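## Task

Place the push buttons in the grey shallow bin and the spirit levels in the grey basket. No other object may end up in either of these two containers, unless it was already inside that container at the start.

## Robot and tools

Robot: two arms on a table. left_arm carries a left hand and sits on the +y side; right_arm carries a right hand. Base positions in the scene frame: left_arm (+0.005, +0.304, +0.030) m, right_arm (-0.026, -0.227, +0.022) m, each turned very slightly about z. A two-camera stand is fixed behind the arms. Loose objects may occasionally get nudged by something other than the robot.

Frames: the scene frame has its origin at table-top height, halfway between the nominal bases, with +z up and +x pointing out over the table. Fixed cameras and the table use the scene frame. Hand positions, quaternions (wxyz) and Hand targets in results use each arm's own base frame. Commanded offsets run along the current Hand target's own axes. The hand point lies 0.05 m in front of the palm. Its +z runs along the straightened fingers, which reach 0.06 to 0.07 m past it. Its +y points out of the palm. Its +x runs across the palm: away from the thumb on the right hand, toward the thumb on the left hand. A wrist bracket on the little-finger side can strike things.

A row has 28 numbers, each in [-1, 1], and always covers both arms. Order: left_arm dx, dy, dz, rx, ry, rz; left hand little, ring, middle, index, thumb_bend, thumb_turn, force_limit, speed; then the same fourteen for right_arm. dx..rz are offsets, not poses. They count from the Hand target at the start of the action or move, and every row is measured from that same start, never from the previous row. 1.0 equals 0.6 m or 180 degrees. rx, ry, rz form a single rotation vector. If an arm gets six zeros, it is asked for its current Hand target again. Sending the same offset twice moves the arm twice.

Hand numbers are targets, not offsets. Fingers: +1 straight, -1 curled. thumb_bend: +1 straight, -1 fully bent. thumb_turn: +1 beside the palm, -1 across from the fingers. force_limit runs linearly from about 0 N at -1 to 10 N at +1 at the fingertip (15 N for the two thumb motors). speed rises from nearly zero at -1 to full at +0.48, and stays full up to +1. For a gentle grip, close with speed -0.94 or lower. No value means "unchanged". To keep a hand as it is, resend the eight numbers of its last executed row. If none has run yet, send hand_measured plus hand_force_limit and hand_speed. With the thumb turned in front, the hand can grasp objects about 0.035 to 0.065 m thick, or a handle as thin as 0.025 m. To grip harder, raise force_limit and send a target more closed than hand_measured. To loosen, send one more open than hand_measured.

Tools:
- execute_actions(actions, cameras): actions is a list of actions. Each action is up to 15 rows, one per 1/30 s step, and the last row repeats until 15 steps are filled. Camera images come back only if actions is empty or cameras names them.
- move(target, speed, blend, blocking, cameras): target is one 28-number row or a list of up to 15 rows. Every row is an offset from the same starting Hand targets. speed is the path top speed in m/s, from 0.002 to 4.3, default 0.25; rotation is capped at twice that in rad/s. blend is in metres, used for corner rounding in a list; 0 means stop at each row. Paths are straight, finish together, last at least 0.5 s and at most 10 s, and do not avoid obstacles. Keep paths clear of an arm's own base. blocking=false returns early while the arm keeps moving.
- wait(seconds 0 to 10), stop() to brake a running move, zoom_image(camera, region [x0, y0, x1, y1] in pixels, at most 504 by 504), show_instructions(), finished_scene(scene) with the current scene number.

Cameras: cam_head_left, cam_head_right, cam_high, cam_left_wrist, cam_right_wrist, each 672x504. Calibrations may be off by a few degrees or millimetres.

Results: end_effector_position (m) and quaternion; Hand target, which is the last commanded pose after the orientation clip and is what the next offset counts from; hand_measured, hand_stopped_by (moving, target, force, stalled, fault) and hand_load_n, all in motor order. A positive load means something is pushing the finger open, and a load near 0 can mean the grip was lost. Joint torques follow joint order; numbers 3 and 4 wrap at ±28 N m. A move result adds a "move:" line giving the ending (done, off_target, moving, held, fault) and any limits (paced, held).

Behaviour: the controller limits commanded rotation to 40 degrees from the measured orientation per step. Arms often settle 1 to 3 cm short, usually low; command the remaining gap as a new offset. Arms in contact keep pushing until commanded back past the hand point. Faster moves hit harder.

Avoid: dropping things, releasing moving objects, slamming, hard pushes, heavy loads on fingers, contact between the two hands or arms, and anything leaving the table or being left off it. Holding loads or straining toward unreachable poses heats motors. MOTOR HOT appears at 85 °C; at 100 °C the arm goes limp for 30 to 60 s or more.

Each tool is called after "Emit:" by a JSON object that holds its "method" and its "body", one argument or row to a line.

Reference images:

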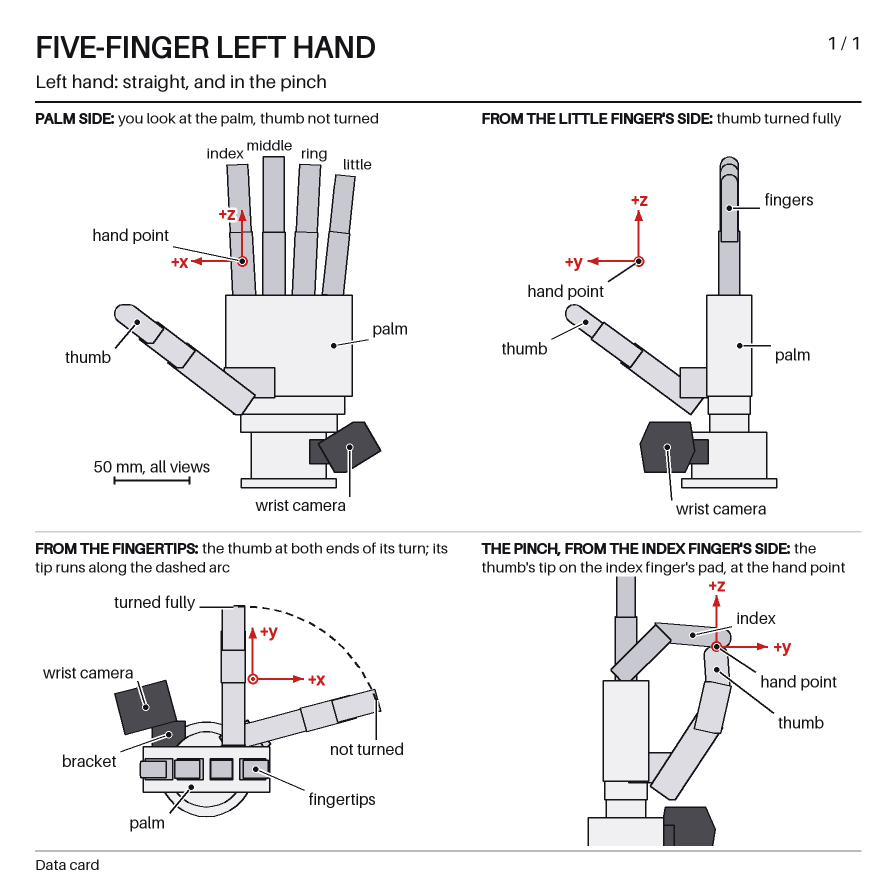

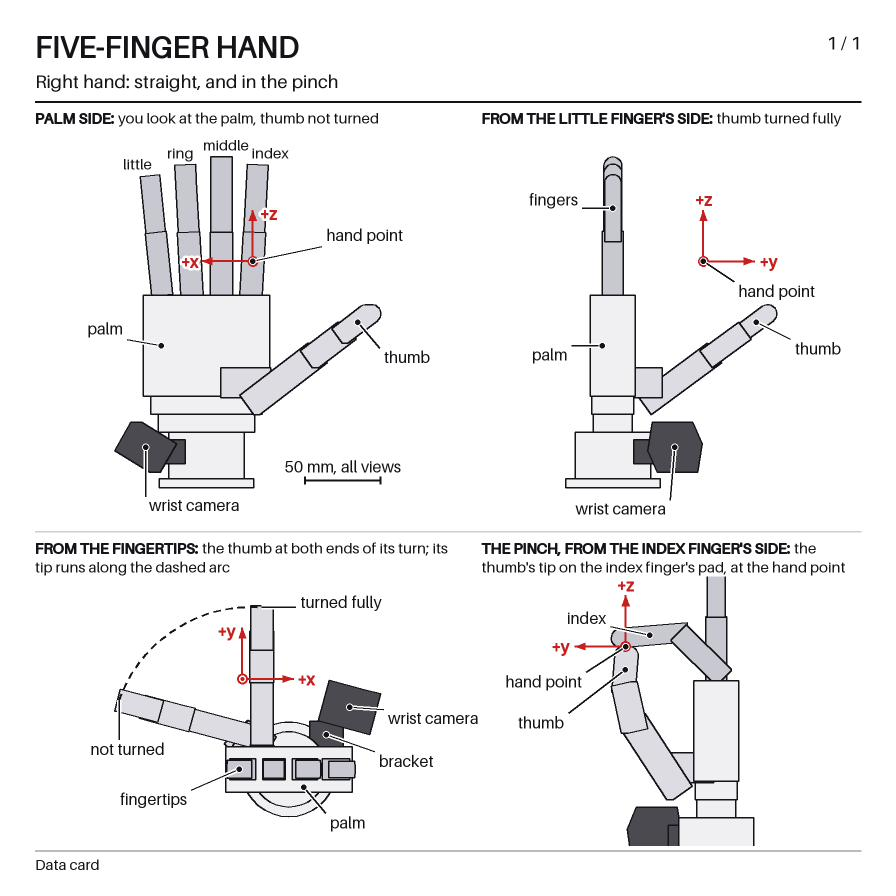

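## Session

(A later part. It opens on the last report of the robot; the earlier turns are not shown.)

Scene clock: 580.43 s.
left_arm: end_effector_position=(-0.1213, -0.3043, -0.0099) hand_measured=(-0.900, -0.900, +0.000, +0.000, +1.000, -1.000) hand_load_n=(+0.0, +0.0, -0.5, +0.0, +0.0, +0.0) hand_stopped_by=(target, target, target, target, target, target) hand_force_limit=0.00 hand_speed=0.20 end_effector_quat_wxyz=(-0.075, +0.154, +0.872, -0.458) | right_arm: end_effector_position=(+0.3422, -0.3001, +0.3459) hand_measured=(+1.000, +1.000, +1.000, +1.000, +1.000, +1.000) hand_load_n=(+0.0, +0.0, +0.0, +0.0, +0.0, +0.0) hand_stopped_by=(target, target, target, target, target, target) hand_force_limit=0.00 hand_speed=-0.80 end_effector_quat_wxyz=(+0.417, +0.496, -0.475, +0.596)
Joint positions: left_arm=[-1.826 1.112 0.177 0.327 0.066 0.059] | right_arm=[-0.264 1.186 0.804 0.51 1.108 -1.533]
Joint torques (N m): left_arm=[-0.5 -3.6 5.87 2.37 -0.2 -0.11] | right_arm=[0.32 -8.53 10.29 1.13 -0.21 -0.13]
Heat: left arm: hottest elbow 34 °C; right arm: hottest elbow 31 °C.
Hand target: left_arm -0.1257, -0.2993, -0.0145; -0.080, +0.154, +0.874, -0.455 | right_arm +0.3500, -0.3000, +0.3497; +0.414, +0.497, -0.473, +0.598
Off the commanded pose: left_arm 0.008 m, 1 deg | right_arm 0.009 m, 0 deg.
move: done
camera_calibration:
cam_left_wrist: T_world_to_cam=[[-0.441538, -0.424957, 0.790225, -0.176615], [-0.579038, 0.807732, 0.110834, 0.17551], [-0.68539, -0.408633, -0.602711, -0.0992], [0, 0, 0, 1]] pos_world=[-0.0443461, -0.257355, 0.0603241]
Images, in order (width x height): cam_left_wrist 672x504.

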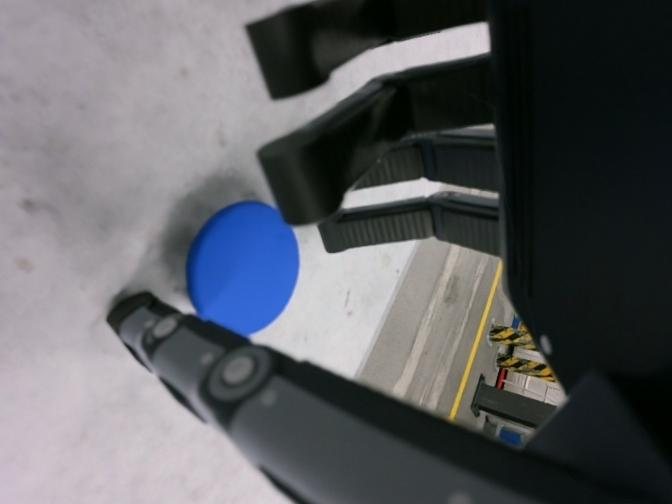

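Emit:
{"method": "move", "body": {
  "target": [
    [0,0,0,0,0,0,-0.9,-0.9,0,0,0.4,-1,-0.4,-0.8, 0,0,0,0,0,0,1,1,1,1,1,1,0,-0.8],
    [0,0,0,0,0,0,-0.9,-0.9,0,-0.3,0.35,-1,-0.3,-0.85, 0,0,0,0,0,0,1,1,1,1,1,1,0,-0.8],
    [0,-0.055,-0.0385,0,0,0,-0.9,-0.9,0,-0.3,0.35,-1,-0.3,-0.85, 0,0,0,0,0,0,1,1,1,1,1,1,0,-0.8]
  ],
  "speed": [0.05,0.05,0.06],
  "cameras": ["cam_left_wrist"]
}}

Scene clock: 591.23 s.
left_arm: end_effector_position=(-0.1163, -0.2848, +0.0079) hand_measured=(-0.900, -0.900, +0.000, -0.024, +0.634, -1.000) hand_load_n=(+0.0, +0.0, +3.0, +4.5, +7.5, +0.0) hand_stopped_by=(target, target, target, force, force, target) hand_force_limit=-0.30 hand_speed=-0.85 end_effector_quat_wxyz=(-0.073, +0.155, +0.881, -0.441) | right_arm: end_effector_position=(+0.3422, -0.3001, +0.3459) hand_measured=(+1.000, +1.000, +1.000, +1.000, +1.000, +1.000) hand_load_n=(+0.0, +0.0, +0.0, +0.0, +0.5, +0.0) hand_stopped_by=(target, target, target, target, target, target) hand_force_limit=0.00 hand_speed=-0.80 end_effector_quat_wxyz=(+0.417, +0.496, -0.475, +0.596)
Joint positions: left_arm=[-1.827 0.916 0.186 0.085 0.066 0.059] | right_arm=[-0.264 1.186 0.804 0.51 1.108 -1.533]
Joint torques (N m): left_arm=[-1.49 -2.67 11.6 1.24 -0.12 -0.11] | right_arm=[0.32 -8.35 10.24 1.17 -0.23 -0.19]
Heat: left arm: hottest elbow 33 °C; right arm: hottest elbow 31 °C.
Hand target: left_arm -0.1258, -0.2992, +0.0257; -0.080, +0.154, +0.874, -0.454 | right_arm +0.3500, -0.3000, +0.3497; +0.414, +0.497, -0.473, +0.598
Off the commanded pose: left_arm 0.025 m, 2 deg | right_arm 0.009 m, 0 deg.
move: off_target (left_arm)
camera_calibration:
cam_left_wrist: T_world_to_cam=[[-0.44889, -0.45344, 0.769994, -0.18902], [-0.580016, 0.80335, 0.134946, 0.159213], [-0.679764, -0.386033, -0.623618, -0.0699217], [0, 0, 0, 1]] pos_world=[-0.0400332, -0.240605, 0.0804545]
Images, in order (width x height): cam_left_wrist 672x504.

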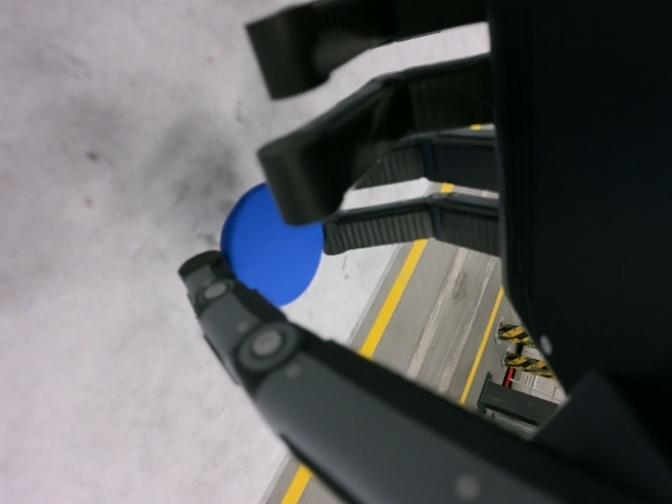

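Emit:
{"method": "move", "body": {
  "target": [
    [0,-0.0819,-0.0574,0,0,0,-0.9,-0.9,0,-0.3,0.35,-1,-0.3,-0.85, 0,0,0,0,0,0,1,1,1,1,1,1,0,-0.8],
    [-0.387,0.06,-0.3015,0,-0.2275,-0.1594,-0.9,-0.9,0,-0.3,0.35,-1,-0.3,-0.85, 0,0,0,0,0,0,1,1,1,1,1,1,0,-0.8],
    [-0.6818,0.2323,-0.4893,0,-0.3531,-0.2475,-0.9,-0.9,0,-0.3,0.35,-1,-0.3,-0.85, 0,0,0,0,0,0,1,1,1,1,1,1,0,-0.8]
  ],
  "speed": [0.12,0.25,0.25],
  "blend": [0.03,0.05,0],
  "cameras": ["cam_left_wrist","cam_high"]
}}

Scene clock: 612.27 s.
left_arm: end_effector_position=(+0.3471, -0.1361, +0.0616) hand_measured=(-0.900, -0.900, +0.000, -0.024, +0.634, -1.000) hand_load_n=(+0.0, +0.0, +3.0, +4.5, +8.0, +0.0) hand_stopped_by=(target, target, target, force, force, target) hand_force_limit=-0.30 hand_speed=-0.85 end_effector_quat_wxyz=(+0.206, -0.427, +0.789, -0.390) | right_arm: end_effector_position=(+0.3422, -0.3001, +0.3459) hand_measured=(+1.000, +1.000, +1.000, +1.000, +1.000, +1.000) hand_load_n=(+0.0, +0.0, -0.5, +0.0, +0.0, +0.0) hand_stopped_by=(target, target, target, target, target, target) hand_force_limit=0.00 hand_speed=-0.80 end_effector_quat_wxyz=(+0.417, +0.496, -0.475, +0.596)
Joint positions: left_arm=[-0.164 1.078 0.462 -0.086 0.333 0.259] | right_arm=[-0.264 1.186 0.804 0.51 1.108 -1.533]
Joint torques (N m): left_arm=[0.56 -4.78 12 2.39 -0.03 -0.2] | right_arm=[0.62 -8.88 10.43 1.14 -0.21 -0.17]
Heat: left arm: hottest elbow 35 °C; right arm: hottest elbow 31 °C.
Hand target: left_arm +0.3683, -0.1378, +0.0802; +0.223, -0.428, +0.777, -0.404 | right_arm +0.3500, -0.3000, +0.3497; +0.414, +0.497, -0.473, +0.598
Off the commanded pose: left_arm 0.028 m, 3 deg | right_arm 0.009 m, 0 deg.
move: off_target (left_arm); blend cut to 0.0299 m at target 1
camera_calibration:
cam_left_wrist: T_world_to_cam=[[0.349751, -0.538553, 0.766574, -0.243457], [-0.91479, -0.372819, 0.155453, 0.256137], [0.202073, -0.755624, -0.623057, -0.0204258], [0, 0, 0, 1]] pos_world=[0.323589, -0.0510562, 0.134084]
Images, in order (width x height): cam_high 672x504, cam_left_wrist 672x504.

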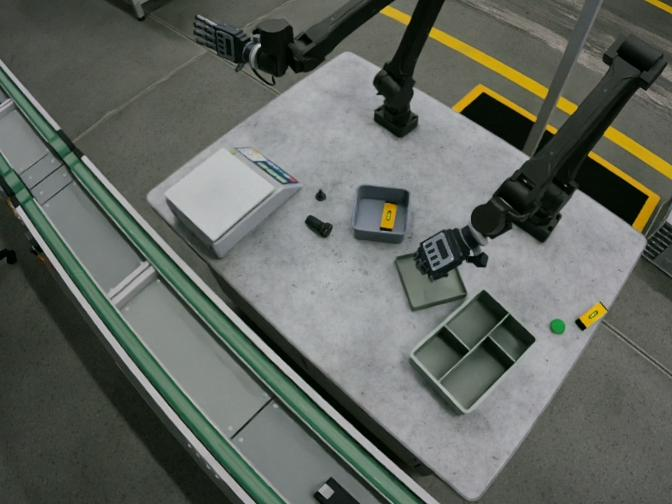

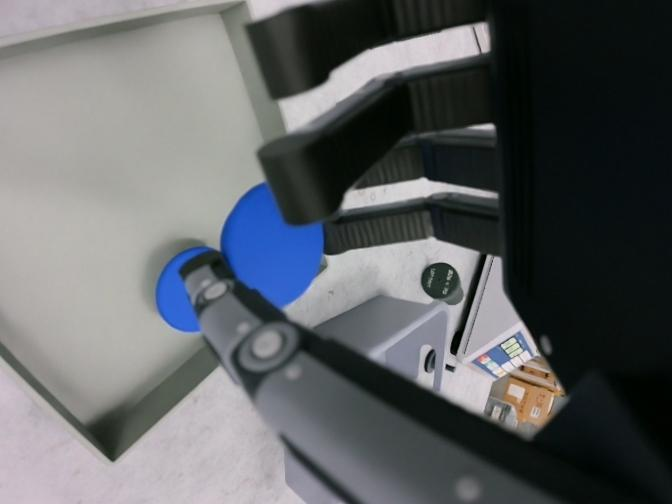

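Emit:
{"method": "move", "body": {
  "target": [
    [0.0014,0.0813,0.0582,0,0,0,-0.9,-0.9,0,-0.3,0.35,-1,-0.3,-0.85, 0,0,0,0,0,0,1,1,1,1,1,1,0,-0.8]
  ],
  "speed": 0.1,
  "cameras": ["cam_left_wrist"]
}}

Scene clock: 626.63 s.
left_arm: end_effector_position=(+0.3668, -0.1389, +0.0203) hand_measured=(-0.900, -0.900, +0.000, -0.024, +0.634, -1.000) hand_load_n=(+0.0, +0.0, +2.5, +4.5, +8.0, +0.5) hand_stopped_by=(target, target, target, force, force, target) hand_force_limit=-0.30 hand_speed=-0.85 end_effector_quat_wxyz=(+0.221, -0.422, +0.782, -0.401) | right_arm: end_effector_position=(+0.3422, -0.3001, +0.3459) hand_measured=(+1.000, +1.000, +1.000, +1.000, +1.000, +1.000) hand_load_n=(+0.0, +0.0, -0.5, +0.0, +0.0, +0.0) hand_stopped_by=(target, target, target, target, target, target) hand_force_limit=0.00 hand_speed=-0.80 end_effector_quat_wxyz=(+0.417, +0.496, -0.475, +0.596)
Joint positions: left_arm=[-0.164 1.257 0.419 0.177 0.329 0.255] | right_arm=[-0.264 1.186 0.804 0.51 1.108 -1.533]
Joint torques (N m): left_arm=[0.73 -6.07 7.15 2.43 -0.06 -0.11] | right_arm=[0.38 -9 10.19 1.02 -0.19 -0.12]
Heat: left arm: hottest elbow 36 °C; right arm: hottest elbow 31 °C.
Hand target: left_arm +0.3683, -0.1388, +0.0202; +0.223, -0.428, +0.777, -0.404 | right_arm +0.3500, -0.3000, +0.3497; +0.414, +0.497, -0.473, +0.598
Off the commanded pose: left_arm 0.002 m, 1 deg | right_arm 0.009 m, 0 deg.
move: done
camera_calibration:
cam_left_wrist: T_world_to_cam=[[0.321248, -0.531613, 0.783701, -0.209136], [-0.918469, -0.376495, 0.121101, 0.281049], [0.23068, -0.758709, -0.609219, -0.063405], [0, 0, 0, 1]] pos_world=[0.339946, -0.0534717, 0.0912372]
Images, in order (width x height): cam_left_wrist 672x504.

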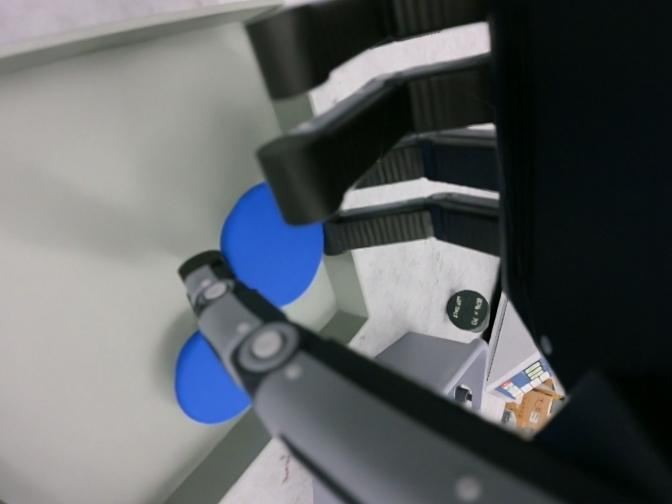

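Emit:
{"method": "move", "body": {
  "target": [
    [0,0.0437,0.0306,0,0,0,-0.9,-0.9,0,-0.3,0.35,-1,-0.3,-0.85, 0,0,0,0,0,0,1,1,1,1,1,1,0,-0.8],
    [0,0.0396,0.0277,0,0,0,-0.9,-0.9,0,0,0.88,-1,-0.3,-0.65, 0,0,0,0,0,0,1,1,1,1,1,1,0,-0.8],
    [0,-0.083,-0.0582,0,0,0,-0.9,-0.9,0,0,0.88,-1,-0.3,-0.65, 0,0,0,0,0,0,1,1,1,1,1,1,0,-0.8]
  ],
  "speed": [0.06,0.05,0.12],
  "cameras": ["cam_left_wrist","cam_high"]
}}

Scene clock: 637.93 s.
left_arm: end_effector_position=(+0.3552, -0.1373, +0.0668) hand_measured=(-0.900, -0.900, +0.000, +0.000, +0.880, -1.000) hand_load_n=(+0.0, +0.5, +0.0, +0.0, +0.0, +0.0) hand_stopped_by=(target, target, target, target, target, target) hand_force_limit=-0.30 hand_speed=-0.65 end_effector_quat_wxyz=(+0.216, -0.426, +0.783, -0.398) | right_arm: end_effector_position=(+0.3422, -0.3001, +0.3459) hand_measured=(+1.000, +1.000, +1.000, +1.000, +1.000, +1.000) hand_load_n=(+0.0, +0.0, +0.0, +0.0, +0.0, +0.0) hand_stopped_by=(target, target, target, target, target, target) hand_force_limit=0.00 hand_speed=-0.80 end_effector_quat_wxyz=(+0.417, +0.496, -0.475, +0.596)
Joint positions: left_arm=[-0.164 1.083 0.466 -0.055 0.329 0.251] | right_arm=[-0.264 1.186 0.804 0.51 1.108 -1.533]
Joint torques (N m): left_arm=[0.09 -5.66 11.89 1.39 0 -0.1] | right_arm=[0.03 -8.7 10.28 1.17 -0.21 -0.12]
Heat: left arm: hottest elbow 35 °C; right arm: hottest elbow 31 °C.
Hand target: left_arm +0.3683, -0.1388, +0.0811; +0.223, -0.428, +0.777, -0.404 | right_arm +0.3500, -0.3000, +0.3497; +0.414, +0.497, -0.473, +0.598
Off the commanded pose: left_arm 0.019 m, 1 deg | right_arm 0.009 m, 0 deg.
move: off_target (left_arm)
camera_calibration:
cam_left_wrist: T_world_to_cam=[[0.333294, -0.529534, 0.78007, -0.244618], [-0.915673, -0.378927, 0.134005, 0.263191], [0.224629, -0.758952, -0.611174, -0.0289528], [0, 0, 0, 1]] pos_world=[0.32903, -0.0517773, 0.137855]
Images, in order (width x height): cam_high 672x504, cam_left_wrist 672x504.

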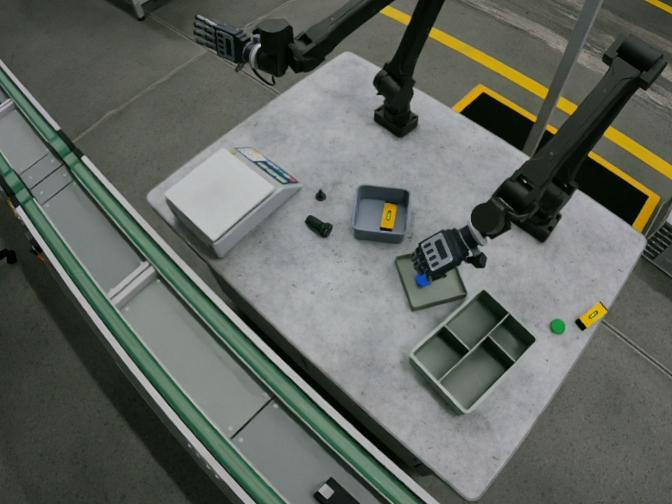

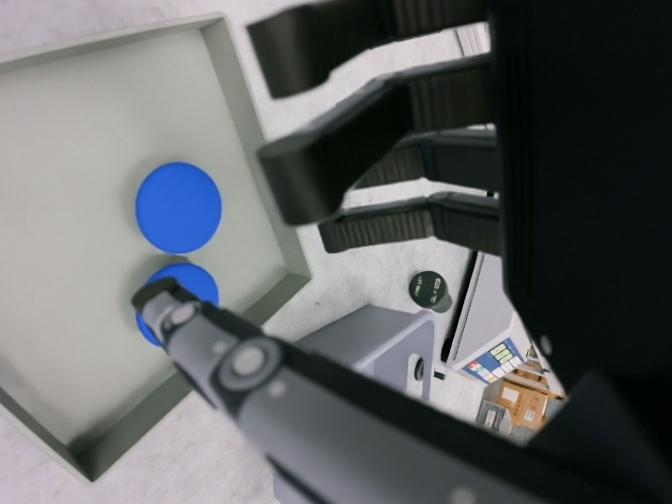

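Emit:
{"method": "move", "body": {
  "target": [
    [-0.3675,0.2382,-0.3745,0,-0.3294,-0.2309,-0.9,-0.9,0,0,1,-1,0.0,0.2, 0,0,0,0,0,0,1,1,1,1,1,1,0,-0.8],
    [-0.404,0.3398,-0.3508,0,-0.3431,-0.2404,-0.9,-0.9,0,0,1,-1,0.0,0.2, 0,0,0,0,0,0,1,1,1,1,1,1,0,-0.8]
  ],
  "speed": [0.3,0.2],
  "blend": [0.02,0],
  "cameras": ["cam_left_wrist","cam_high"]
}}

Scene clock: 669.63 s.
left_arm: end_effector_position=(+0.2538, +0.2162, +0.0321) hand_measured=(-0.900, -0.900, +0.000, +0.000, +1.000, -1.000) hand_load_n=(+0.0, +0.0, +0.0, +0.0, +0.0, +0.0) hand_stopped_by=(target, target, target, target, target, target) hand_force_limit=0.00 hand_speed=0.20 end_effector_quat_wxyz=(-0.415, +0.816, -0.358, +0.183) | right_arm: end_effector_position=(+0.3422, -0.3001, +0.3459) hand_measured=(+1.000, +1.000, +1.000, +1.000, +1.000, +1.000) hand_load_n=(+0.0, +0.0, +0.0, +0.0, +0.0, +0.0) hand_stopped_by=(target, target, target, target, target, target) hand_force_limit=0.00 hand_speed=-0.80 end_effector_quat_wxyz=(+0.417, +0.496, -0.475, +0.596)
Joint positions: left_arm=[0.832 0.941 0.269 0.041 0.072 0.051] | right_arm=[-0.264 1.186 0.804 0.51 1.108 -1.533]
Joint torques (N m): left_arm=[1.61 -3.14 8.1 2.65 0.05 0.04] | right_arm=[0.21 -9.17 10.47 1.35 -0.21 -0.14]
Heat: left arm: hottest elbow 37 °C; right arm: hottest elbow 31 °C.
Hand target: left_arm +0.2535, +0.2208, +0.0349; -0.423, +0.814, -0.353, +0.184 | right_arm +0.3500, -0.3000, +0.3497; +0.414, +0.497, -0.473, +0.598
Off the commanded pose: left_arm 0.005 m, 1 deg | right_arm 0.009 m, 0 deg.
move: done
camera_calibration:
cam_left_wrist: T_world_to_cam=[[0.594931, 0.190803, 0.780802, -0.218767], [0.138942, -0.981205, 0.133908, 0.171467], [0.791677, 0.0288203, -0.61026, -0.0734069], [0, 0, 0, 1]] pos_world=[0.164441, 0.212102, 0.103055]
Images, in order (width x height): cam_high 672x504, cam_left_wrist 672x504.

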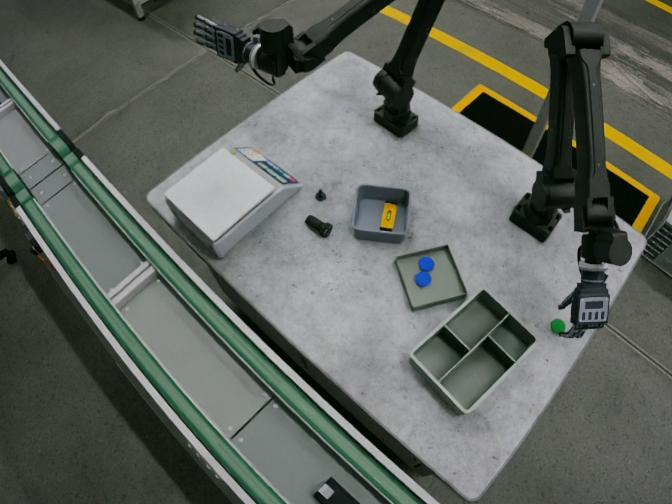

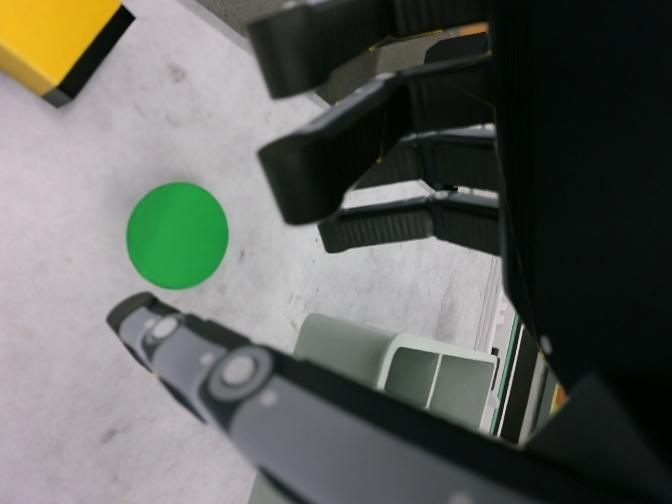

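Emit:
{"method": "move", "body": {
  "target": [
    [0.0005,0.0703,0.0432,0,0,0,-0.9,-0.9,0,0,1,-1,0.0,0.2, 0,0,0,0,0,0,1,1,1,1,1,1,0,-0.8]
  ],
  "speed": 0.08,
  "cameras": ["cam_left_wrist"]
}}

Scene clock: 682.53 s.
left_arm: end_effector_position=(+0.2560, +0.2186, -0.0097) hand_measured=(-0.900, -0.900, +0.000, +0.000, +1.000, -1.000) hand_load_n=(+0.0, +0.0, -0.5, +0.0, +0.0, +0.0) hand_stopped_by=(target, target, target, target, target, target) hand_force_limit=0.00 hand_speed=0.20 end_effector_quat_wxyz=(-0.425, +0.811, -0.356, +0.186) | right_arm: end_effector_position=(+0.3422, -0.3001, +0.3459) hand_measured=(+1.000, +1.000, +1.000, +1.000, +1.000, +1.000) hand_load_n=(+0.0, +0.0, +0.0, +0.0, +0.0, +0.0) hand_stopped_by=(target, target, target, target, target, target) hand_force_limit=0.00 hand_speed=-0.80 end_effector_quat_wxyz=(+0.417, +0.496, -0.475, +0.596)
Joint positions: left_arm=[0.832 1.151 0.199 0.345 0.073 0.051] | right_arm=[-0.264 1.186 0.804 0.51 1.108 -1.533]
Joint torques (N m): left_arm=[1.32 -3.02 5.81 2.51 0.07 0.05] | right_arm=[0.56 -9.41 10.43 1.16 -0.18 -0.15]
Heat: left arm: hottest elbow 36 °C; right arm: hottest elbow 31 °C.
Hand target: left_arm +0.2515, +0.2186, -0.0146; -0.423, +0.814, -0.353, +0.184 | right_arm +0.3500, -0.3000, +0.3497; +0.414, +0.497, -0.473, +0.598
Off the commanded pose: left_arm 0.007 m, 1 deg | right_arm 0.009 m, 0 deg.
move: done
camera_calibration:
cam_left_wrist: T_world_to_cam=[[0.582689, 0.17739, 0.793099, -0.18177], [0.136699, -0.983376, 0.119516, 0.179994], [0.801116, 0.0387754, -0.597252, -0.105168], [0, 0, 0, 1]] pos_world=[0.165562, 0.213324, 0.0598374]
Images, in order (width x height): cam_left_wrist 672x504.

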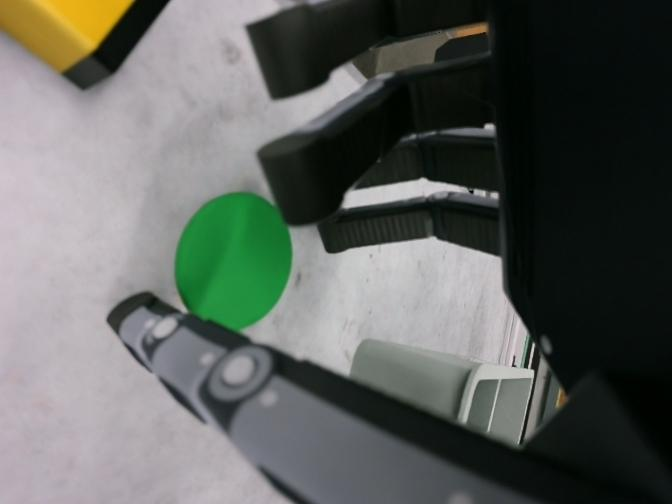

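Emit:
{"method": "move", "body": {
  "target": [
    [0,0.0042,-0.006,0,0,0,-0.9,-0.9,0,0,1,-1,0.0,0.2, 0,0,0,0,0,0,1,1,1,1,1,1,0,-0.8],
    [0,0.0042,-0.006,0,0,0,-0.9,-0.9,0,0,0.4,-1,-0.4,-0.8, 0,0,0,0,0,0,1,1,1,1,1,1,0,-0.8],
    [0,0.0042,-0.006,0,0,0,-0.9,-0.9,0,-0.3,0.35,-1,-0.3,-0.85, 0,0,0,0,0,0,1,1,1,1,1,1,0,-0.8],
    [0,-0.055,-0.0385,0,0,0,-0.9,-0.9,0,-0.3,0.35,-1,-0.3,-0.85, 0,0,0,0,0,0,1,1,1,1,1,1,0,-0.8]
  ],
  "speed": [0.05,0.05,0.05,0.06],
  "cameras": ["cam_left_wrist"]
}}

Scene clock: 702.67 s.
left_arm: end_effector_position=(+0.2432, +0.2044, +0.0096) hand_measured=(-0.900, -0.900, +0.000, -0.052, +0.648, -1.000) hand_load_n=(+0.0, +0.0, +2.5, +4.5, +7.5, -0.5) hand_stopped_by=(target, target, target, force, force, target) hand_force_limit=-0.30 hand_speed=-0.85 end_effector_quat_wxyz=(-0.410, +0.819, -0.359, +0.182) | right_arm: end_effector_position=(+0.3422, -0.3001, +0.3459) hand_measured=(+1.000, +1.000, +1.000, +1.000, +1.000, +1.000) hand_load_n=(+0.0, +0.0, +0.0, +0.0, +0.0, +0.0) hand_stopped_by=(target, target, target, target, target, target) hand_force_limit=0.00 hand_speed=-0.80 end_effector_quat_wxyz=(+0.417, +0.496, -0.475, +0.596)
Joint positions: left_arm=[0.832 0.962 0.207 0.112 0.073 0.051] | right_arm=[-0.264 1.186 0.804 0.51 1.108 -1.533]
Joint torques (N m): left_arm=[1.44 -2.96 11.29 1.47 0.03 0.05] | right_arm=[0.5 -8.76 10.3 1.35 -0.24 -0.15]
Heat: left arm: hottest elbow 34 °C; right arm: hottest elbow 31 °C.
Hand target: left_arm +0.2515, +0.2187, +0.0258; -0.424, +0.814, -0.353, +0.184 | right_arm +0.3500, -0.3000, +0.3497; +0.414, +0.497, -0.473, +0.598
Off the commanded pose: left_arm 0.023 m, 2 deg | right_arm 0.009 m, 0 deg.
move: off_target (left_arm)
camera_calibration:
cam_left_wrist: T_world_to_cam=[[0.600959, 0.197477, 0.7745, -0.195377], [0.139396, -0.980043, 0.141723, 0.163948], [0.78703, 0.0227924, -0.616493, -0.0759442], [0, 0, 0, 1]] pos_world=[0.15433, 0.200989, 0.0812654]
Images, in order (width x height): cam_left_wrist 672x504.

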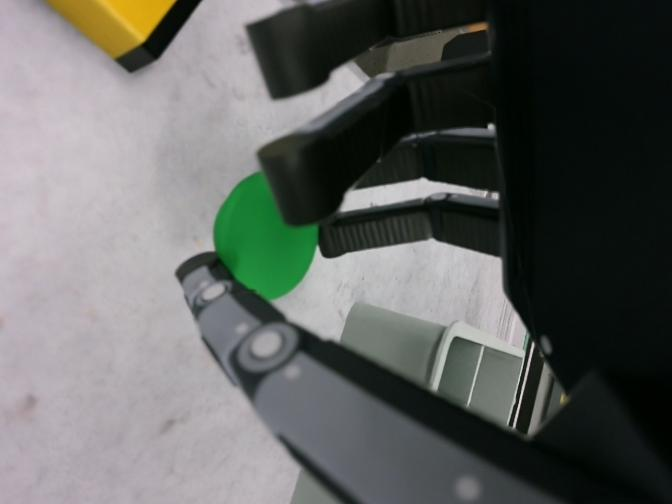

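Emit:
{"method": "move", "body": {
  "target": [
    [0,-0.0956,-0.067,0,0,0,-0.9,-0.9,0,-0.3,0.35,-1,-0.3,-0.85, 0,0,0,0,0,0,1,1,1,1,1,1,0,-0.8],
    [0.4837,0.0633,-0.2535,0,0.3431,0.2404,-0.9,-0.9,0,-0.3,0.35,-1,-0.3,-0.85, 0,0,0,0,0,0,1,1,1,1,1,1,0,-0.8]
  ],
  "speed": [0.12,0.25],
  "blend": [0.02,0],
  "cameras": ["cam_left_wrist","cam_high"]
}}

Scene clock: 726.77 s.
left_arm: end_effector_position=(+0.3216, -0.0904, +0.0629) hand_measured=(-0.900, -0.900, +0.000, -0.052, +0.648, -1.000) hand_load_n=(+0.0, +0.0, +2.0, +5.0, +8.0, -0.5) hand_stopped_by=(target, target, target, force, force, target) hand_force_limit=-0.30 hand_speed=-0.85 end_effector_quat_wxyz=(+0.201, -0.449, +0.777, -0.393) | right_arm: end_effector_position=(+0.3422, -0.3001, +0.3459) hand_measured=(+1.000, +1.000, +1.000, +1.000, +1.000, +1.000) hand_load_n=(+0.0, +0.0, +0.0, +0.0, +0.0, +0.0) hand_stopped_by=(target, target, target, target, target, target) hand_force_limit=0.00 hand_speed=-0.80 end_effector_quat_wxyz=(+0.417, +0.496, -0.475, +0.596)
Joint positions: left_arm=[0.011 0.966 0.407 -0.186 0.452 0.333] | right_arm=[-0.264 1.186 0.804 0.51 1.108 -1.533]
Joint torques (N m): left_arm=[-0.26 -3.55 12.71 2.29 0.21 0.15] | right_arm=[0.44 -8.76 10.5 1.25 -0.2 -0.16]
Heat: left arm: hottest elbow 35 °C; right arm: hottest elbow 31 °C.
Hand target: left_arm +0.3427, -0.0935, +0.0817; +0.222, -0.428, +0.777, -0.404 | right_arm +0.3500, -0.3000, +0.3497; +0.414, +0.497, -0.473, +0.598
Off the commanded pose: left_arm 0.029 m, 4 deg | right_arm 0.009 m, 0 deg.
move: off_target (left_arm)
camera_calibration:
cam_left_wrist: T_world_to_cam=[[0.383624, -0.503256, 0.774317, -0.219101], [-0.896249, -0.405036, 0.180787, 0.239167], [0.222644, -0.763335, -0.606424, 0.0117233], [0, 0, 0, 1]] pos_world=[0.295796, -0.00444356, 0.133525]
Images, in order (width x height): cam_high 672x504, cam_left_wrist 672x504.

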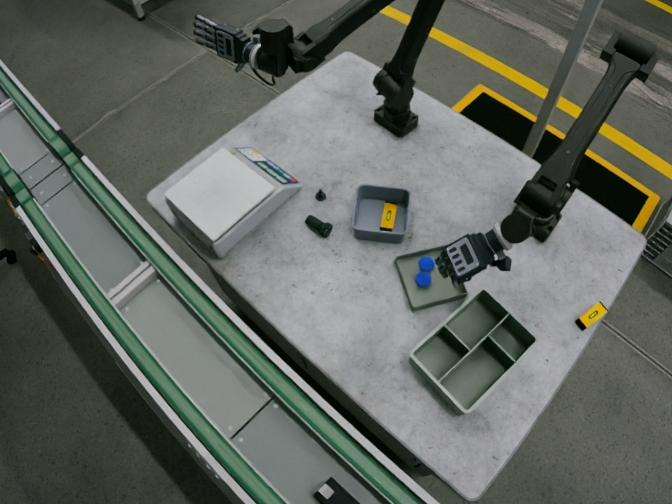

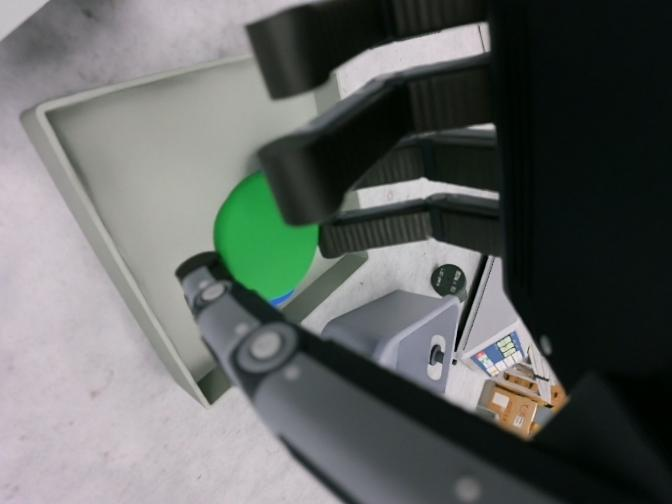

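Emit:
{"method": "move", "body": {
  "target": [
    [0.0013,0.0845,0.0585,0,0,0,-0.9,-0.9,0,-0.3,0.35,-1,-0.3,-0.85, 0,0,0,0,0,0,1,1,1,1,1,1,0,-0.8]
  ],
  "speed": 0.1,
  "cameras": ["cam_left_wrist"]
}}

Scene clock: 742.60 s.
left_arm: end_effector_position=(+0.3415, -0.0901, +0.0208) hand_measured=(-0.900, -0.900, +0.000, -0.052, +0.648, -1.000) hand_load_n=(+0.0, +0.0, +2.0, +4.5, +7.5, -0.5) hand_stopped_by=(target, target, target, force, force, target) hand_force_limit=-0.30 hand_speed=-0.85 end_effector_quat_wxyz=(+0.219, -0.440, +0.773, -0.402) | right_arm: end_effector_position=(+0.3422, -0.3001, +0.3459) hand_measured=(+1.000, +1.000, +1.000, +1.000, +1.000, +1.000) hand_load_n=(+0.0, +0.0, +0.0, +0.0, +0.0, +0.0) hand_stopped_by=(target, target, target, target, target, target) hand_force_limit=0.00 hand_speed=-0.80 end_effector_quat_wxyz=(+0.417, +0.496, -0.475, +0.596)
Joint positions: left_arm=[0.011 1.156 0.354 0.1 0.452 0.334] | right_arm=[-0.264 1.186 0.804 0.51 1.108 -1.533]
Joint torques (N m): left_arm=[-1.03 -5.48 7.34 2.45 0.12 0.18] | right_arm=[0.62 -8.76 10.44 1.26 -0.21 -0.15]
Heat: left arm: hottest elbow 34 °C; right arm: hottest elbow 31 °C.
Hand target: left_arm +0.3420, -0.0939, +0.0201; +0.223, -0.428, +0.777, -0.404 | right_arm +0.3500, -0.3000, +0.3497; +0.414, +0.497, -0.473, +0.598
Off the commanded pose: left_arm 0.004 m, 2 deg | right_arm 0.009 m, 0 deg.
move: done
camera_calibration:
cam_left_wrist: T_world_to_cam=[[0.348664, -0.504769, 0.78971, -0.18255], [-0.903693, -0.404492, 0.140444, 0.268226], [0.24854, -0.762623, -0.597188, -0.0269991], [0, 0, 0, 1]] pos_world=[0.312753, -0.00424045, 0.0903671]
Images, in order (width x height): cam_left_wrist 672x504.

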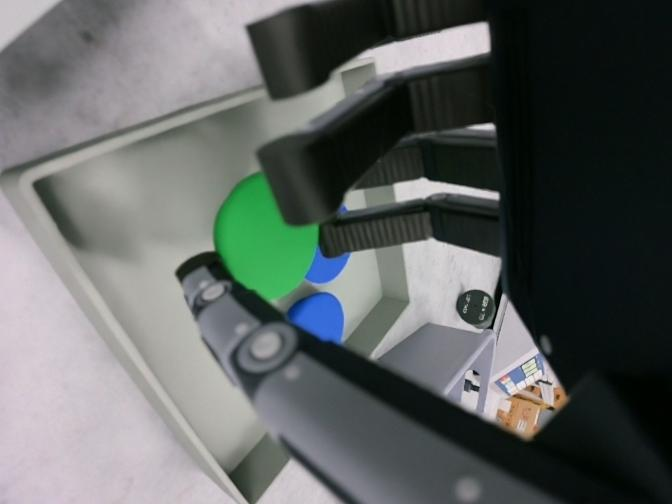

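Emit:
{"method": "move", "body": {
  "target": [
    [0,0.0437,0.0306,0,0,0,-0.9,-0.9,0,-0.3,0.35,-1,-0.3,-0.85, 0,0,0,0,0,0,1,1,1,1,1,1,0,-0.8],
    [0,0.0396,0.0277,0,0,0,-0.9,-0.9,0,0,0.85,-1,-0.3,-0.65, 0,0,0,0,0,0,1,1,1,1,1,1,0,-0.8],
    [0,-0.083,-0.0582,0,0,0,-0.9,-0.9,0,0,0.85,-1,-0.3,-0.65, 0,0,0,0,0,0,1,1,1,1,1,1,0,-0.8]
  ],
  "speed": [0.06,0.05,0.12],
  "cameras": ["cam_left_wrist","cam_high"]
}}

Scene clock: 760.00 s.
left_arm: end_effector_position=(+0.3301, -0.0908, +0.0666) hand_measured=(-0.900, -0.900, +0.000, +0.000, +0.850, -1.000) hand_load_n=(+0.0, +0.0, +0.0, +0.0, +0.0, +0.0) hand_stopped_by=(target, target, target, target, target, target) hand_force_limit=-0.30 hand_speed=-0.65 end_effector_quat_wxyz=(+0.213, -0.442, +0.774, -0.400) | right_arm: end_effector_position=(+0.3422, -0.3001, +0.3459) hand_measured=(+1.000, +1.000, +1.000, +1.000, +1.000, +1.000) hand_load_n=(+0.0, +0.0, +0.5, +0.0, +0.0, +0.0) hand_stopped_by=(target, target, target, target, target, target) hand_force_limit=0.00 hand_speed=-0.80 end_effector_quat_wxyz=(+0.417, +0.496, -0.475, +0.596)
Joint positions: left_arm=[0.01 0.976 0.41 -0.148 0.454 0.334] | right_arm=[-0.264 1.186 0.804 0.51 1.108 -1.533]
Joint torques (N m): left_arm=[-0.73 -3.96 12.1 1.22 0.04 0.16] | right_arm=[0.32 -9.05 10.21 1.18 -0.21 -0.15]
Heat: left arm: hottest elbow 34 °C; right arm: hottest elbow 32 °C.
Hand target: left_arm +0.3419, -0.0939, +0.0809; +0.222, -0.428, +0.777, -0.404 | right_arm +0.3500, -0.3000, +0.3497; +0.414, +0.497, -0.473, +0.598
Off the commanded pose: left_arm 0.019 m, 2 deg | right_arm 0.009 m, 0 deg.
move: off_target (left_arm); target 2's new numbers were sent with left_arm's hand 0.011 m and 1 deg from that target
camera_calibration:
cam_left_wrist: T_world_to_cam=[[0.3575, -0.504244, 0.786087, -0.217684], [-0.902731, -0.402266, 0.15251, 0.25022], [0.239314, -0.764147, -0.599006, 0.00572029], [0, 0, 0, 1]] pos_world=[0.302334, -0.00473988, 0.136384]
Images, in order (width x height): cam_high 672x504, cam_left_wrist 672x504.

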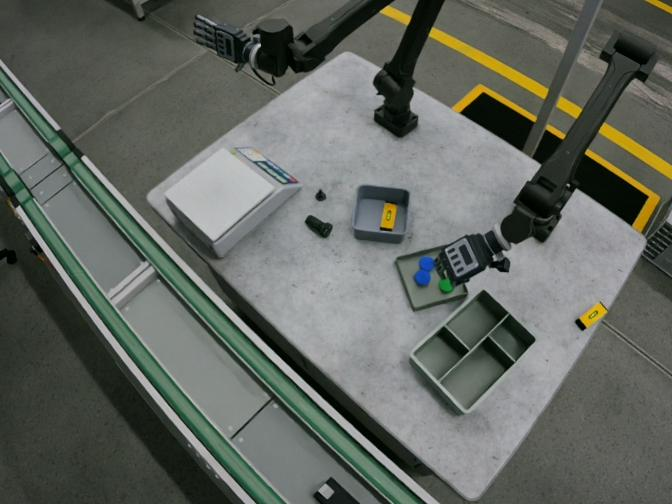

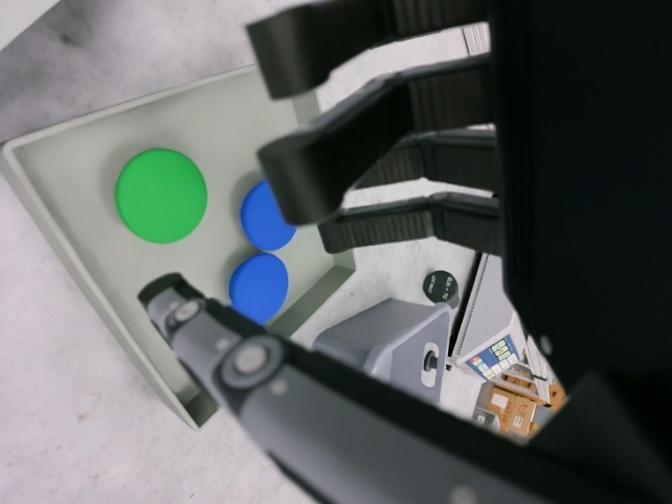

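Emit:
{"method": "move", "body": {
  "target": [
    [-0.1958,0.1348,-0.2503,-0.03,-0.2,-0.18,-0.9,-0.9,-0.15,-0.15,1,-1,0.0,0.2, 0,0,0,0,0,0,1,1,1,1,1,1,0,-0.8],
    [-0.3955,0.3617,-0.4408,-0.0618,-0.3995,-0.3664,-0.9,-0.9,-0.15,-0.15,1,-1,0.0,0.2, 0,0,0,0,0,0,1,1,1,1,1,1,0,-0.8]
  ],
  "speed": 0.3,
  "blend": [0.03,0],
  "cameras": ["cam_left_wrist","cam_high"]
}}

Scene clock: 794.53 s.
left_arm: end_effector_position=(+0.1725, +0.2674, +0.0374) hand_measured=(-0.900, -0.900, -0.150, -0.150, +1.000, -1.000) hand_load_n=(+0.0, +0.0, +0.0, +0.0, +0.0, +0.0) hand_stopped_by=(target, target, target, target, target, target) hand_force_limit=0.00 hand_speed=0.20 end_effector_quat_wxyz=(-0.311, +0.922, -0.218, +0.069) | right_arm: end_effector_position=(+0.3422, -0.3001, +0.3459) hand_measured=(+1.000, +1.000, +1.000, +1.000, +1.000, +1.000) hand_load_n=(+0.0, +0.0, +0.0, +0.0, +0.0, +0.0) hand_stopped_by=(target, target, target, target, target, target) hand_force_limit=0.00 hand_speed=-0.80 end_effector_quat_wxyz=(+0.417, +0.496, -0.475, +0.596)
Joint positions: left_arm=[1.086 1.004 0.457 -0.375 -0.022 -0.014] | right_arm=[-0.264 1.186 0.804 0.51 1.108 -1.533]
Joint torques (N m): left_arm=[1.73 -3.49 12.46 1.92 -0.18 -0.05] | right_arm=[0.44 -8.64 10.3 1.21 -0.18 -0.12]
Heat: left arm: hottest elbow 37 °C; right arm: hottest elbow 32 °C.
Hand target: left_arm +0.1809, +0.2891, +0.0550; -0.334, +0.917, -0.203, +0.075 | right_arm +0.3500, -0.3000, +0.3497; +0.414, +0.497, -0.473, +0.598
Off the commanded pose: left_arm 0.029 m, 3 deg | right_arm 0.009 m, 0 deg.
move: off_target (left_arm)
camera_calibration:
cam_left_wrist: T_world_to_cam=[[0.582386, 0.568535, 0.581029, -0.275735], [0.51094, -0.811928, 0.282336, 0.117262], [0.632272, 0.132442, -0.763342, -0.00170587], [0, 0, 0, 1]] pos_world=[0.101749, 0.2522, 0.125801]
Images, in order (width x height): cam_high 672x504, cam_left_wrist 672x504.

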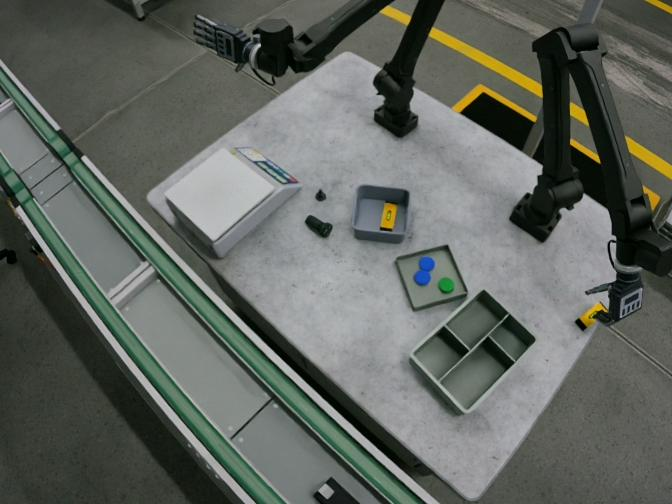

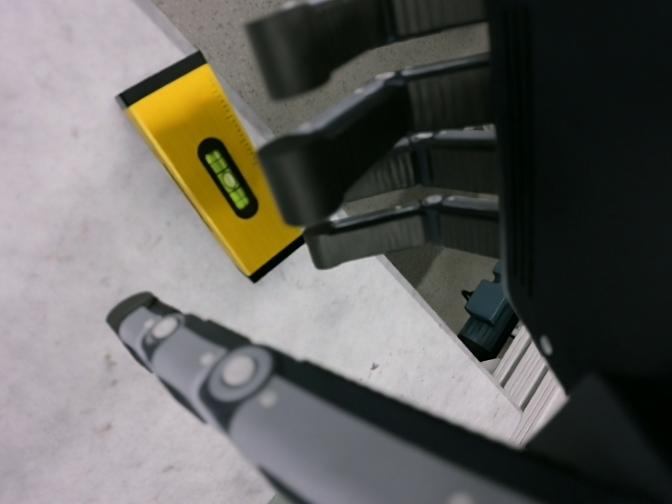

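Emit:
{"method": "move", "body": {
  "target": [
    [-0.001,-0.0052,0.0217,0,0,0,-0.9,-0.9,-0.15,-0.15,1,-1,0.0,0.2, 0,0,0,0,0,0,1,1,1,1,1,1,0,-0.8]
  ],
  "speed": 0.1
}}

Scene clock: 813.67 s.
left_arm: end_effector_position=(+0.1771, +0.2760, +0.0303) hand_measured=(-0.900, -0.900, -0.150, -0.150, +1.000, -1.000) hand_load_n=(+0.0, +0.0, +0.0, +0.0, +0.0, +0.0) hand_stopped_by=(target, target, target, target, target, target) hand_force_limit=0.00 hand_speed=0.20 end_effector_quat_wxyz=(-0.312, +0.922, -0.217, +0.069) | right_arm: end_effector_position=(+0.3422, -0.3001, +0.3459) hand_measured=(+1.000, +1.000, +1.000, +1.000, +1.000, +1.000) hand_load_n=(+0.0, +0.0, +0.0, +0.0, +0.0, +0.0) hand_stopped_by=(target, target, target, target, target, target) hand_force_limit=0.00 hand_speed=-0.80 end_effector_quat_wxyz=(+0.417, +0.496, -0.475, +0.596)
Joint positions: left_arm=[1.086 1.056 0.464 -0.329 -0.022 -0.015] | right_arm=[-0.264 1.186 0.804 0.51 1.108 -1.533]
Joint torques (N m): left_arm=[1.2 -4.37 12.41 1.91 -0.12 -0.12] | right_arm=[0.67 -9.23 10.26 1.29 -0.22 -0.13]
Heat: left arm: hottest elbow 36 °C; right arm: hottest elbow 32 °C.
Hand target: left_arm +0.1848, +0.2990, +0.0470; -0.334, +0.917, -0.203, +0.075 | right_arm +0.3500, -0.3000, +0.3497; +0.414, +0.497, -0.473, +0.598
Off the commanded pose: left_arm 0.030 m, 3 deg | right_arm 0.009 m, 0 deg.
move: off_target (left_arm)

Emit:
{"method": "move", "body": {
  "target": [
    [-0.017,0.042,0.0192,0,0,0,-0.9,-0.9,-0.15,-0.15,1,-1,0.0,0.2, 0,0,0,0,0,0,1,1,1,1,1,1,0,-0.8]
  ],
  "speed": 0.1,
  "cameras": ["cam_left_wrist"]
}}

Scene clock: 822.23 s.
left_arm: end_effector_position=(+0.1749, +0.2897, +0.0257) hand_measured=(-0.900, -0.900, -0.150, -0.150, +1.000, -1.000) hand_load_n=(+0.0, +0.0, +0.0, +0.0, +0.0, +0.0) hand_stopped_by=(target, target, target, target, target, target) hand_force_limit=0.00 hand_speed=0.20 end_effector_quat_wxyz=(-0.333, +0.918, -0.203, +0.078) | right_arm: end_effector_position=(+0.3422, -0.3001, +0.3459) hand_measured=(+1.000, +1.000, +1.000, +1.000, +1.000, +1.000) hand_load_n=(+0.5, +0.0, +0.0, +0.0, +0.0, +0.0) hand_stopped_by=(target, target, target, target, target, target) hand_force_limit=0.00 hand_speed=-0.80 end_effector_quat_wxyz=(+0.417, +0.496, -0.475, +0.596)
Joint positions: left_arm=[1.122 1.079 0.444 -0.238 -0.001 -0.013] | right_arm=[-0.264 1.186 0.804 0.51 1.108 -1.533]
Joint torques (N m): left_arm=[1.85 -4.31 7.84 2.22 0.02 0.16] | right_arm=[-0.03 -8.82 10.21 1.1 -0.19 -0.13]
Heat: left arm: hottest elbow 36 °C; right arm: hottest elbow 32 °C.
Hand target: left_arm +0.1705, +0.2926, +0.0220; -0.334, +0.917, -0.203, +0.074 | right_arm +0.3500, -0.3000, +0.3497; +0.414, +0.497, -0.473, +0.598
Off the commanded pose: left_arm 0.006 m, 0 deg | right_arm 0.009 m, 0 deg.
move: done
camera_calibration:
cam_left_wrist: T_world_to_cam=[[0.547935, 0.559505, 0.62187, -0.27545], [0.519717, -0.810208, 0.271028, 0.135798], [0.655486, 0.174691, -0.734725, -0.032145], [0, 0, 0, 1]] pos_world=[0.101423, 0.269756, 0.110871]
Images, in order (width x height): cam_left_wrist 672x504.

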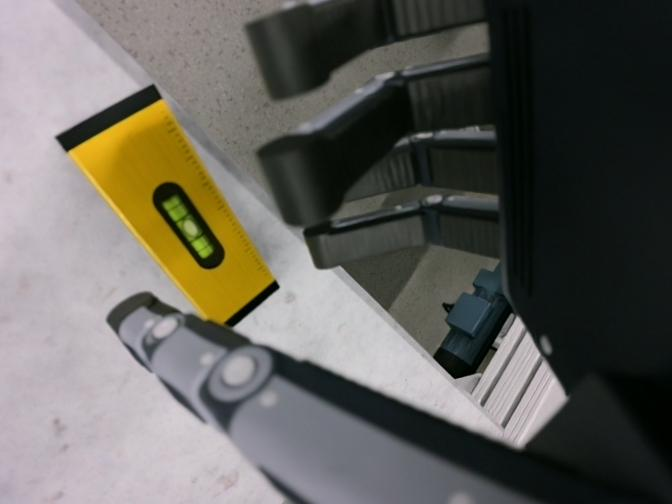

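Emit:
{"method": "move", "body": {
  "target": [
    [0,0.048,0.0412,0,0,0,-0.9,-0.9,-0.15,-0.15,1,-1,0.0,0.2, 0,0,0,0,0,0,1,1,1,1,1,1,0,-0.8]
  ],
  "speed": 0.07,
  "cameras": ["cam_left_wrist"]
}}

Scene clock: 832.83 s.
left_arm: end_effector_position=(+0.1726, +0.2851, -0.0118) hand_measured=(-0.900, -0.900, -0.150, -0.150, +1.000, -1.000) hand_load_n=(+0.0, -0.5, +0.5, +0.0, +0.0, +0.0) hand_stopped_by=(target, target, target, target, target, target) hand_force_limit=0.00 hand_speed=0.20 end_effector_quat_wxyz=(-0.333, +0.918, -0.203, +0.078) | right_arm: end_effector_position=(+0.3422, -0.3001, +0.3459) hand_measured=(+1.000, +1.000, +1.000, +1.000, +1.000, +1.000) hand_load_n=(+0.0, +0.0, +0.0, +0.0, +0.0, +0.0) hand_stopped_by=(target, target, target, target, target, target) hand_force_limit=0.00 hand_speed=-0.80 end_effector_quat_wxyz=(+0.417, +0.496, -0.475, +0.596)
Joint positions: left_arm=[1.122 1.177 0.377 -0.073 -0.001 -0.013] | right_arm=[-0.264 1.186 0.804 0.51 1.108 -1.533]
Joint torques (N m): left_arm=[1.32 -4.66 6.97 1.95 0.05 0.2] | right_arm=[0.26 -8.76 10.37 1.13 -0.18 -0.11]
Heat: left arm: hottest elbow 36 °C; right arm: hottest elbow 32 °C.
Hand target: left_arm +0.1679, +0.2870, -0.0155; -0.334, +0.917, -0.203, +0.074 | right_arm +0.3500, -0.3000, +0.3497; +0.414, +0.497, -0.473, +0.598
Off the commanded pose: left_arm 0.006 m, 0 deg | right_arm 0.009 m, 0 deg.
move: done
camera_calibration:
cam_left_wrist: T_world_to_cam=[[0.547835, 0.55925, 0.622187, -0.248235], [0.519674, -0.810319, 0.270779, 0.143458], [0.655603, 0.174992, -0.734549, -0.0576302], [0, 0, 0, 1]] pos_world=[0.0992228, 0.265157, 0.0732709]
Images, in order (width x height): cam_left_wrist 672x504.

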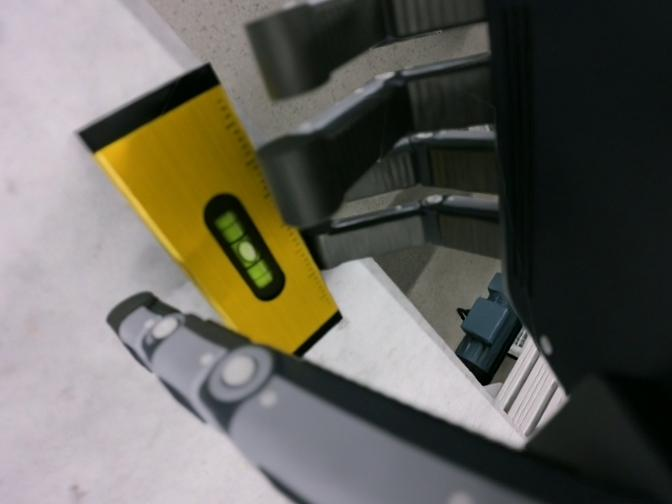

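Emit:
{"method": "move", "body": {
  "target": [
    [0,0,0,0,0,0,-0.9,-0.9,-0.15,-0.15,0.2,-1,-0.3,-0.7, 0,0,0,0,0,0,1,1,1,1,1,1,0,-0.8],
    [0,0,0,0,0,0,-0.9,-0.9,-0.15,-0.4,0.15,-1,-0.1,-0.8, 0,0,0,0,0,0,1,1,1,1,1,1,0,-0.8],
    [0,-0.06,-0.07,0,0,0,-0.9,-0.9,-0.15,-0.4,0.15,-1,-0.1,-0.8, 0,0,0,0,0,0,1,1,1,1,1,1,0,-0.8]
  ],
  "speed": [0.05,0.05,0.08],
  "cameras": ["cam_left_wrist"]
}}

Scene clock: 876.97 s.
left_arm: end_effector_position=(+0.1660, +0.2712, +0.0233) hand_measured=(-0.900, -0.900, -0.150, -0.220, +0.760, -1.000) hand_load_n=(+0.5, +0.0, +2.0, +5.0, +8.5, -4.0) hand_stopped_by=(target, target, target, force, force, target) hand_force_limit=-0.10 hand_speed=-0.80 end_effector_quat_wxyz=(-0.319, +0.923, -0.204, +0.075) | right_arm: end_effector_position=(+0.3422, -0.3001, +0.3459) hand_measured=(+1.000, +1.000, +1.000, +1.000, +1.000, +1.000) hand_load_n=(+0.0, -0.5, +0.0, -0.5, +0.0, +0.0) hand_stopped_by=(target, target, target, target, target, target) hand_force_limit=0.00 hand_speed=-0.80 end_effector_quat_wxyz=(+0.417, +0.496, -0.475, +0.596)
Joint positions: left_arm=[1.122 1.027 0.418 -0.294 -0.001 -0.013] | right_arm=[-0.264 1.186 0.804 0.51 1.108 -1.533]
Joint torques (N m): left_arm=[1.67 -4.48 11.89 1.03 -0.02 0.16] | right_arm=[0.32 -8.59 10.47 1.33 -0.22 -0.13]
Heat: left arm: hottest elbow 34 °C; right arm: hottest elbow 32 °C.
Hand target: left_arm +0.1682, +0.2875, +0.0398; -0.334, +0.917, -0.203, +0.075 | right_arm +0.3500, -0.3000, +0.3497; +0.414, +0.497, -0.473, +0.598
Off the commanded pose: left_arm 0.023 m, 2 deg | right_arm 0.009 m, 0 deg.
move: off_target (left_arm)
camera_calibration:
cam_left_wrist: T_world_to_cam=[[0.55595, 0.575971, 0.599314, -0.263931], [0.523078, -0.802769, 0.286272, 0.123096], [0.645995, 0.154336, -0.747577, -0.0174381], [0, 0, 0, 1]] pos_world=[0.0936079, 0.253526, 0.109902]
Images, in order (width x height): cam_left_wrist 672x504.

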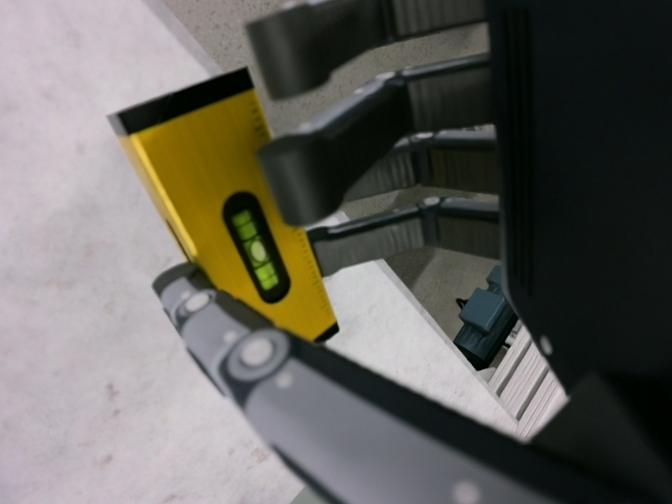

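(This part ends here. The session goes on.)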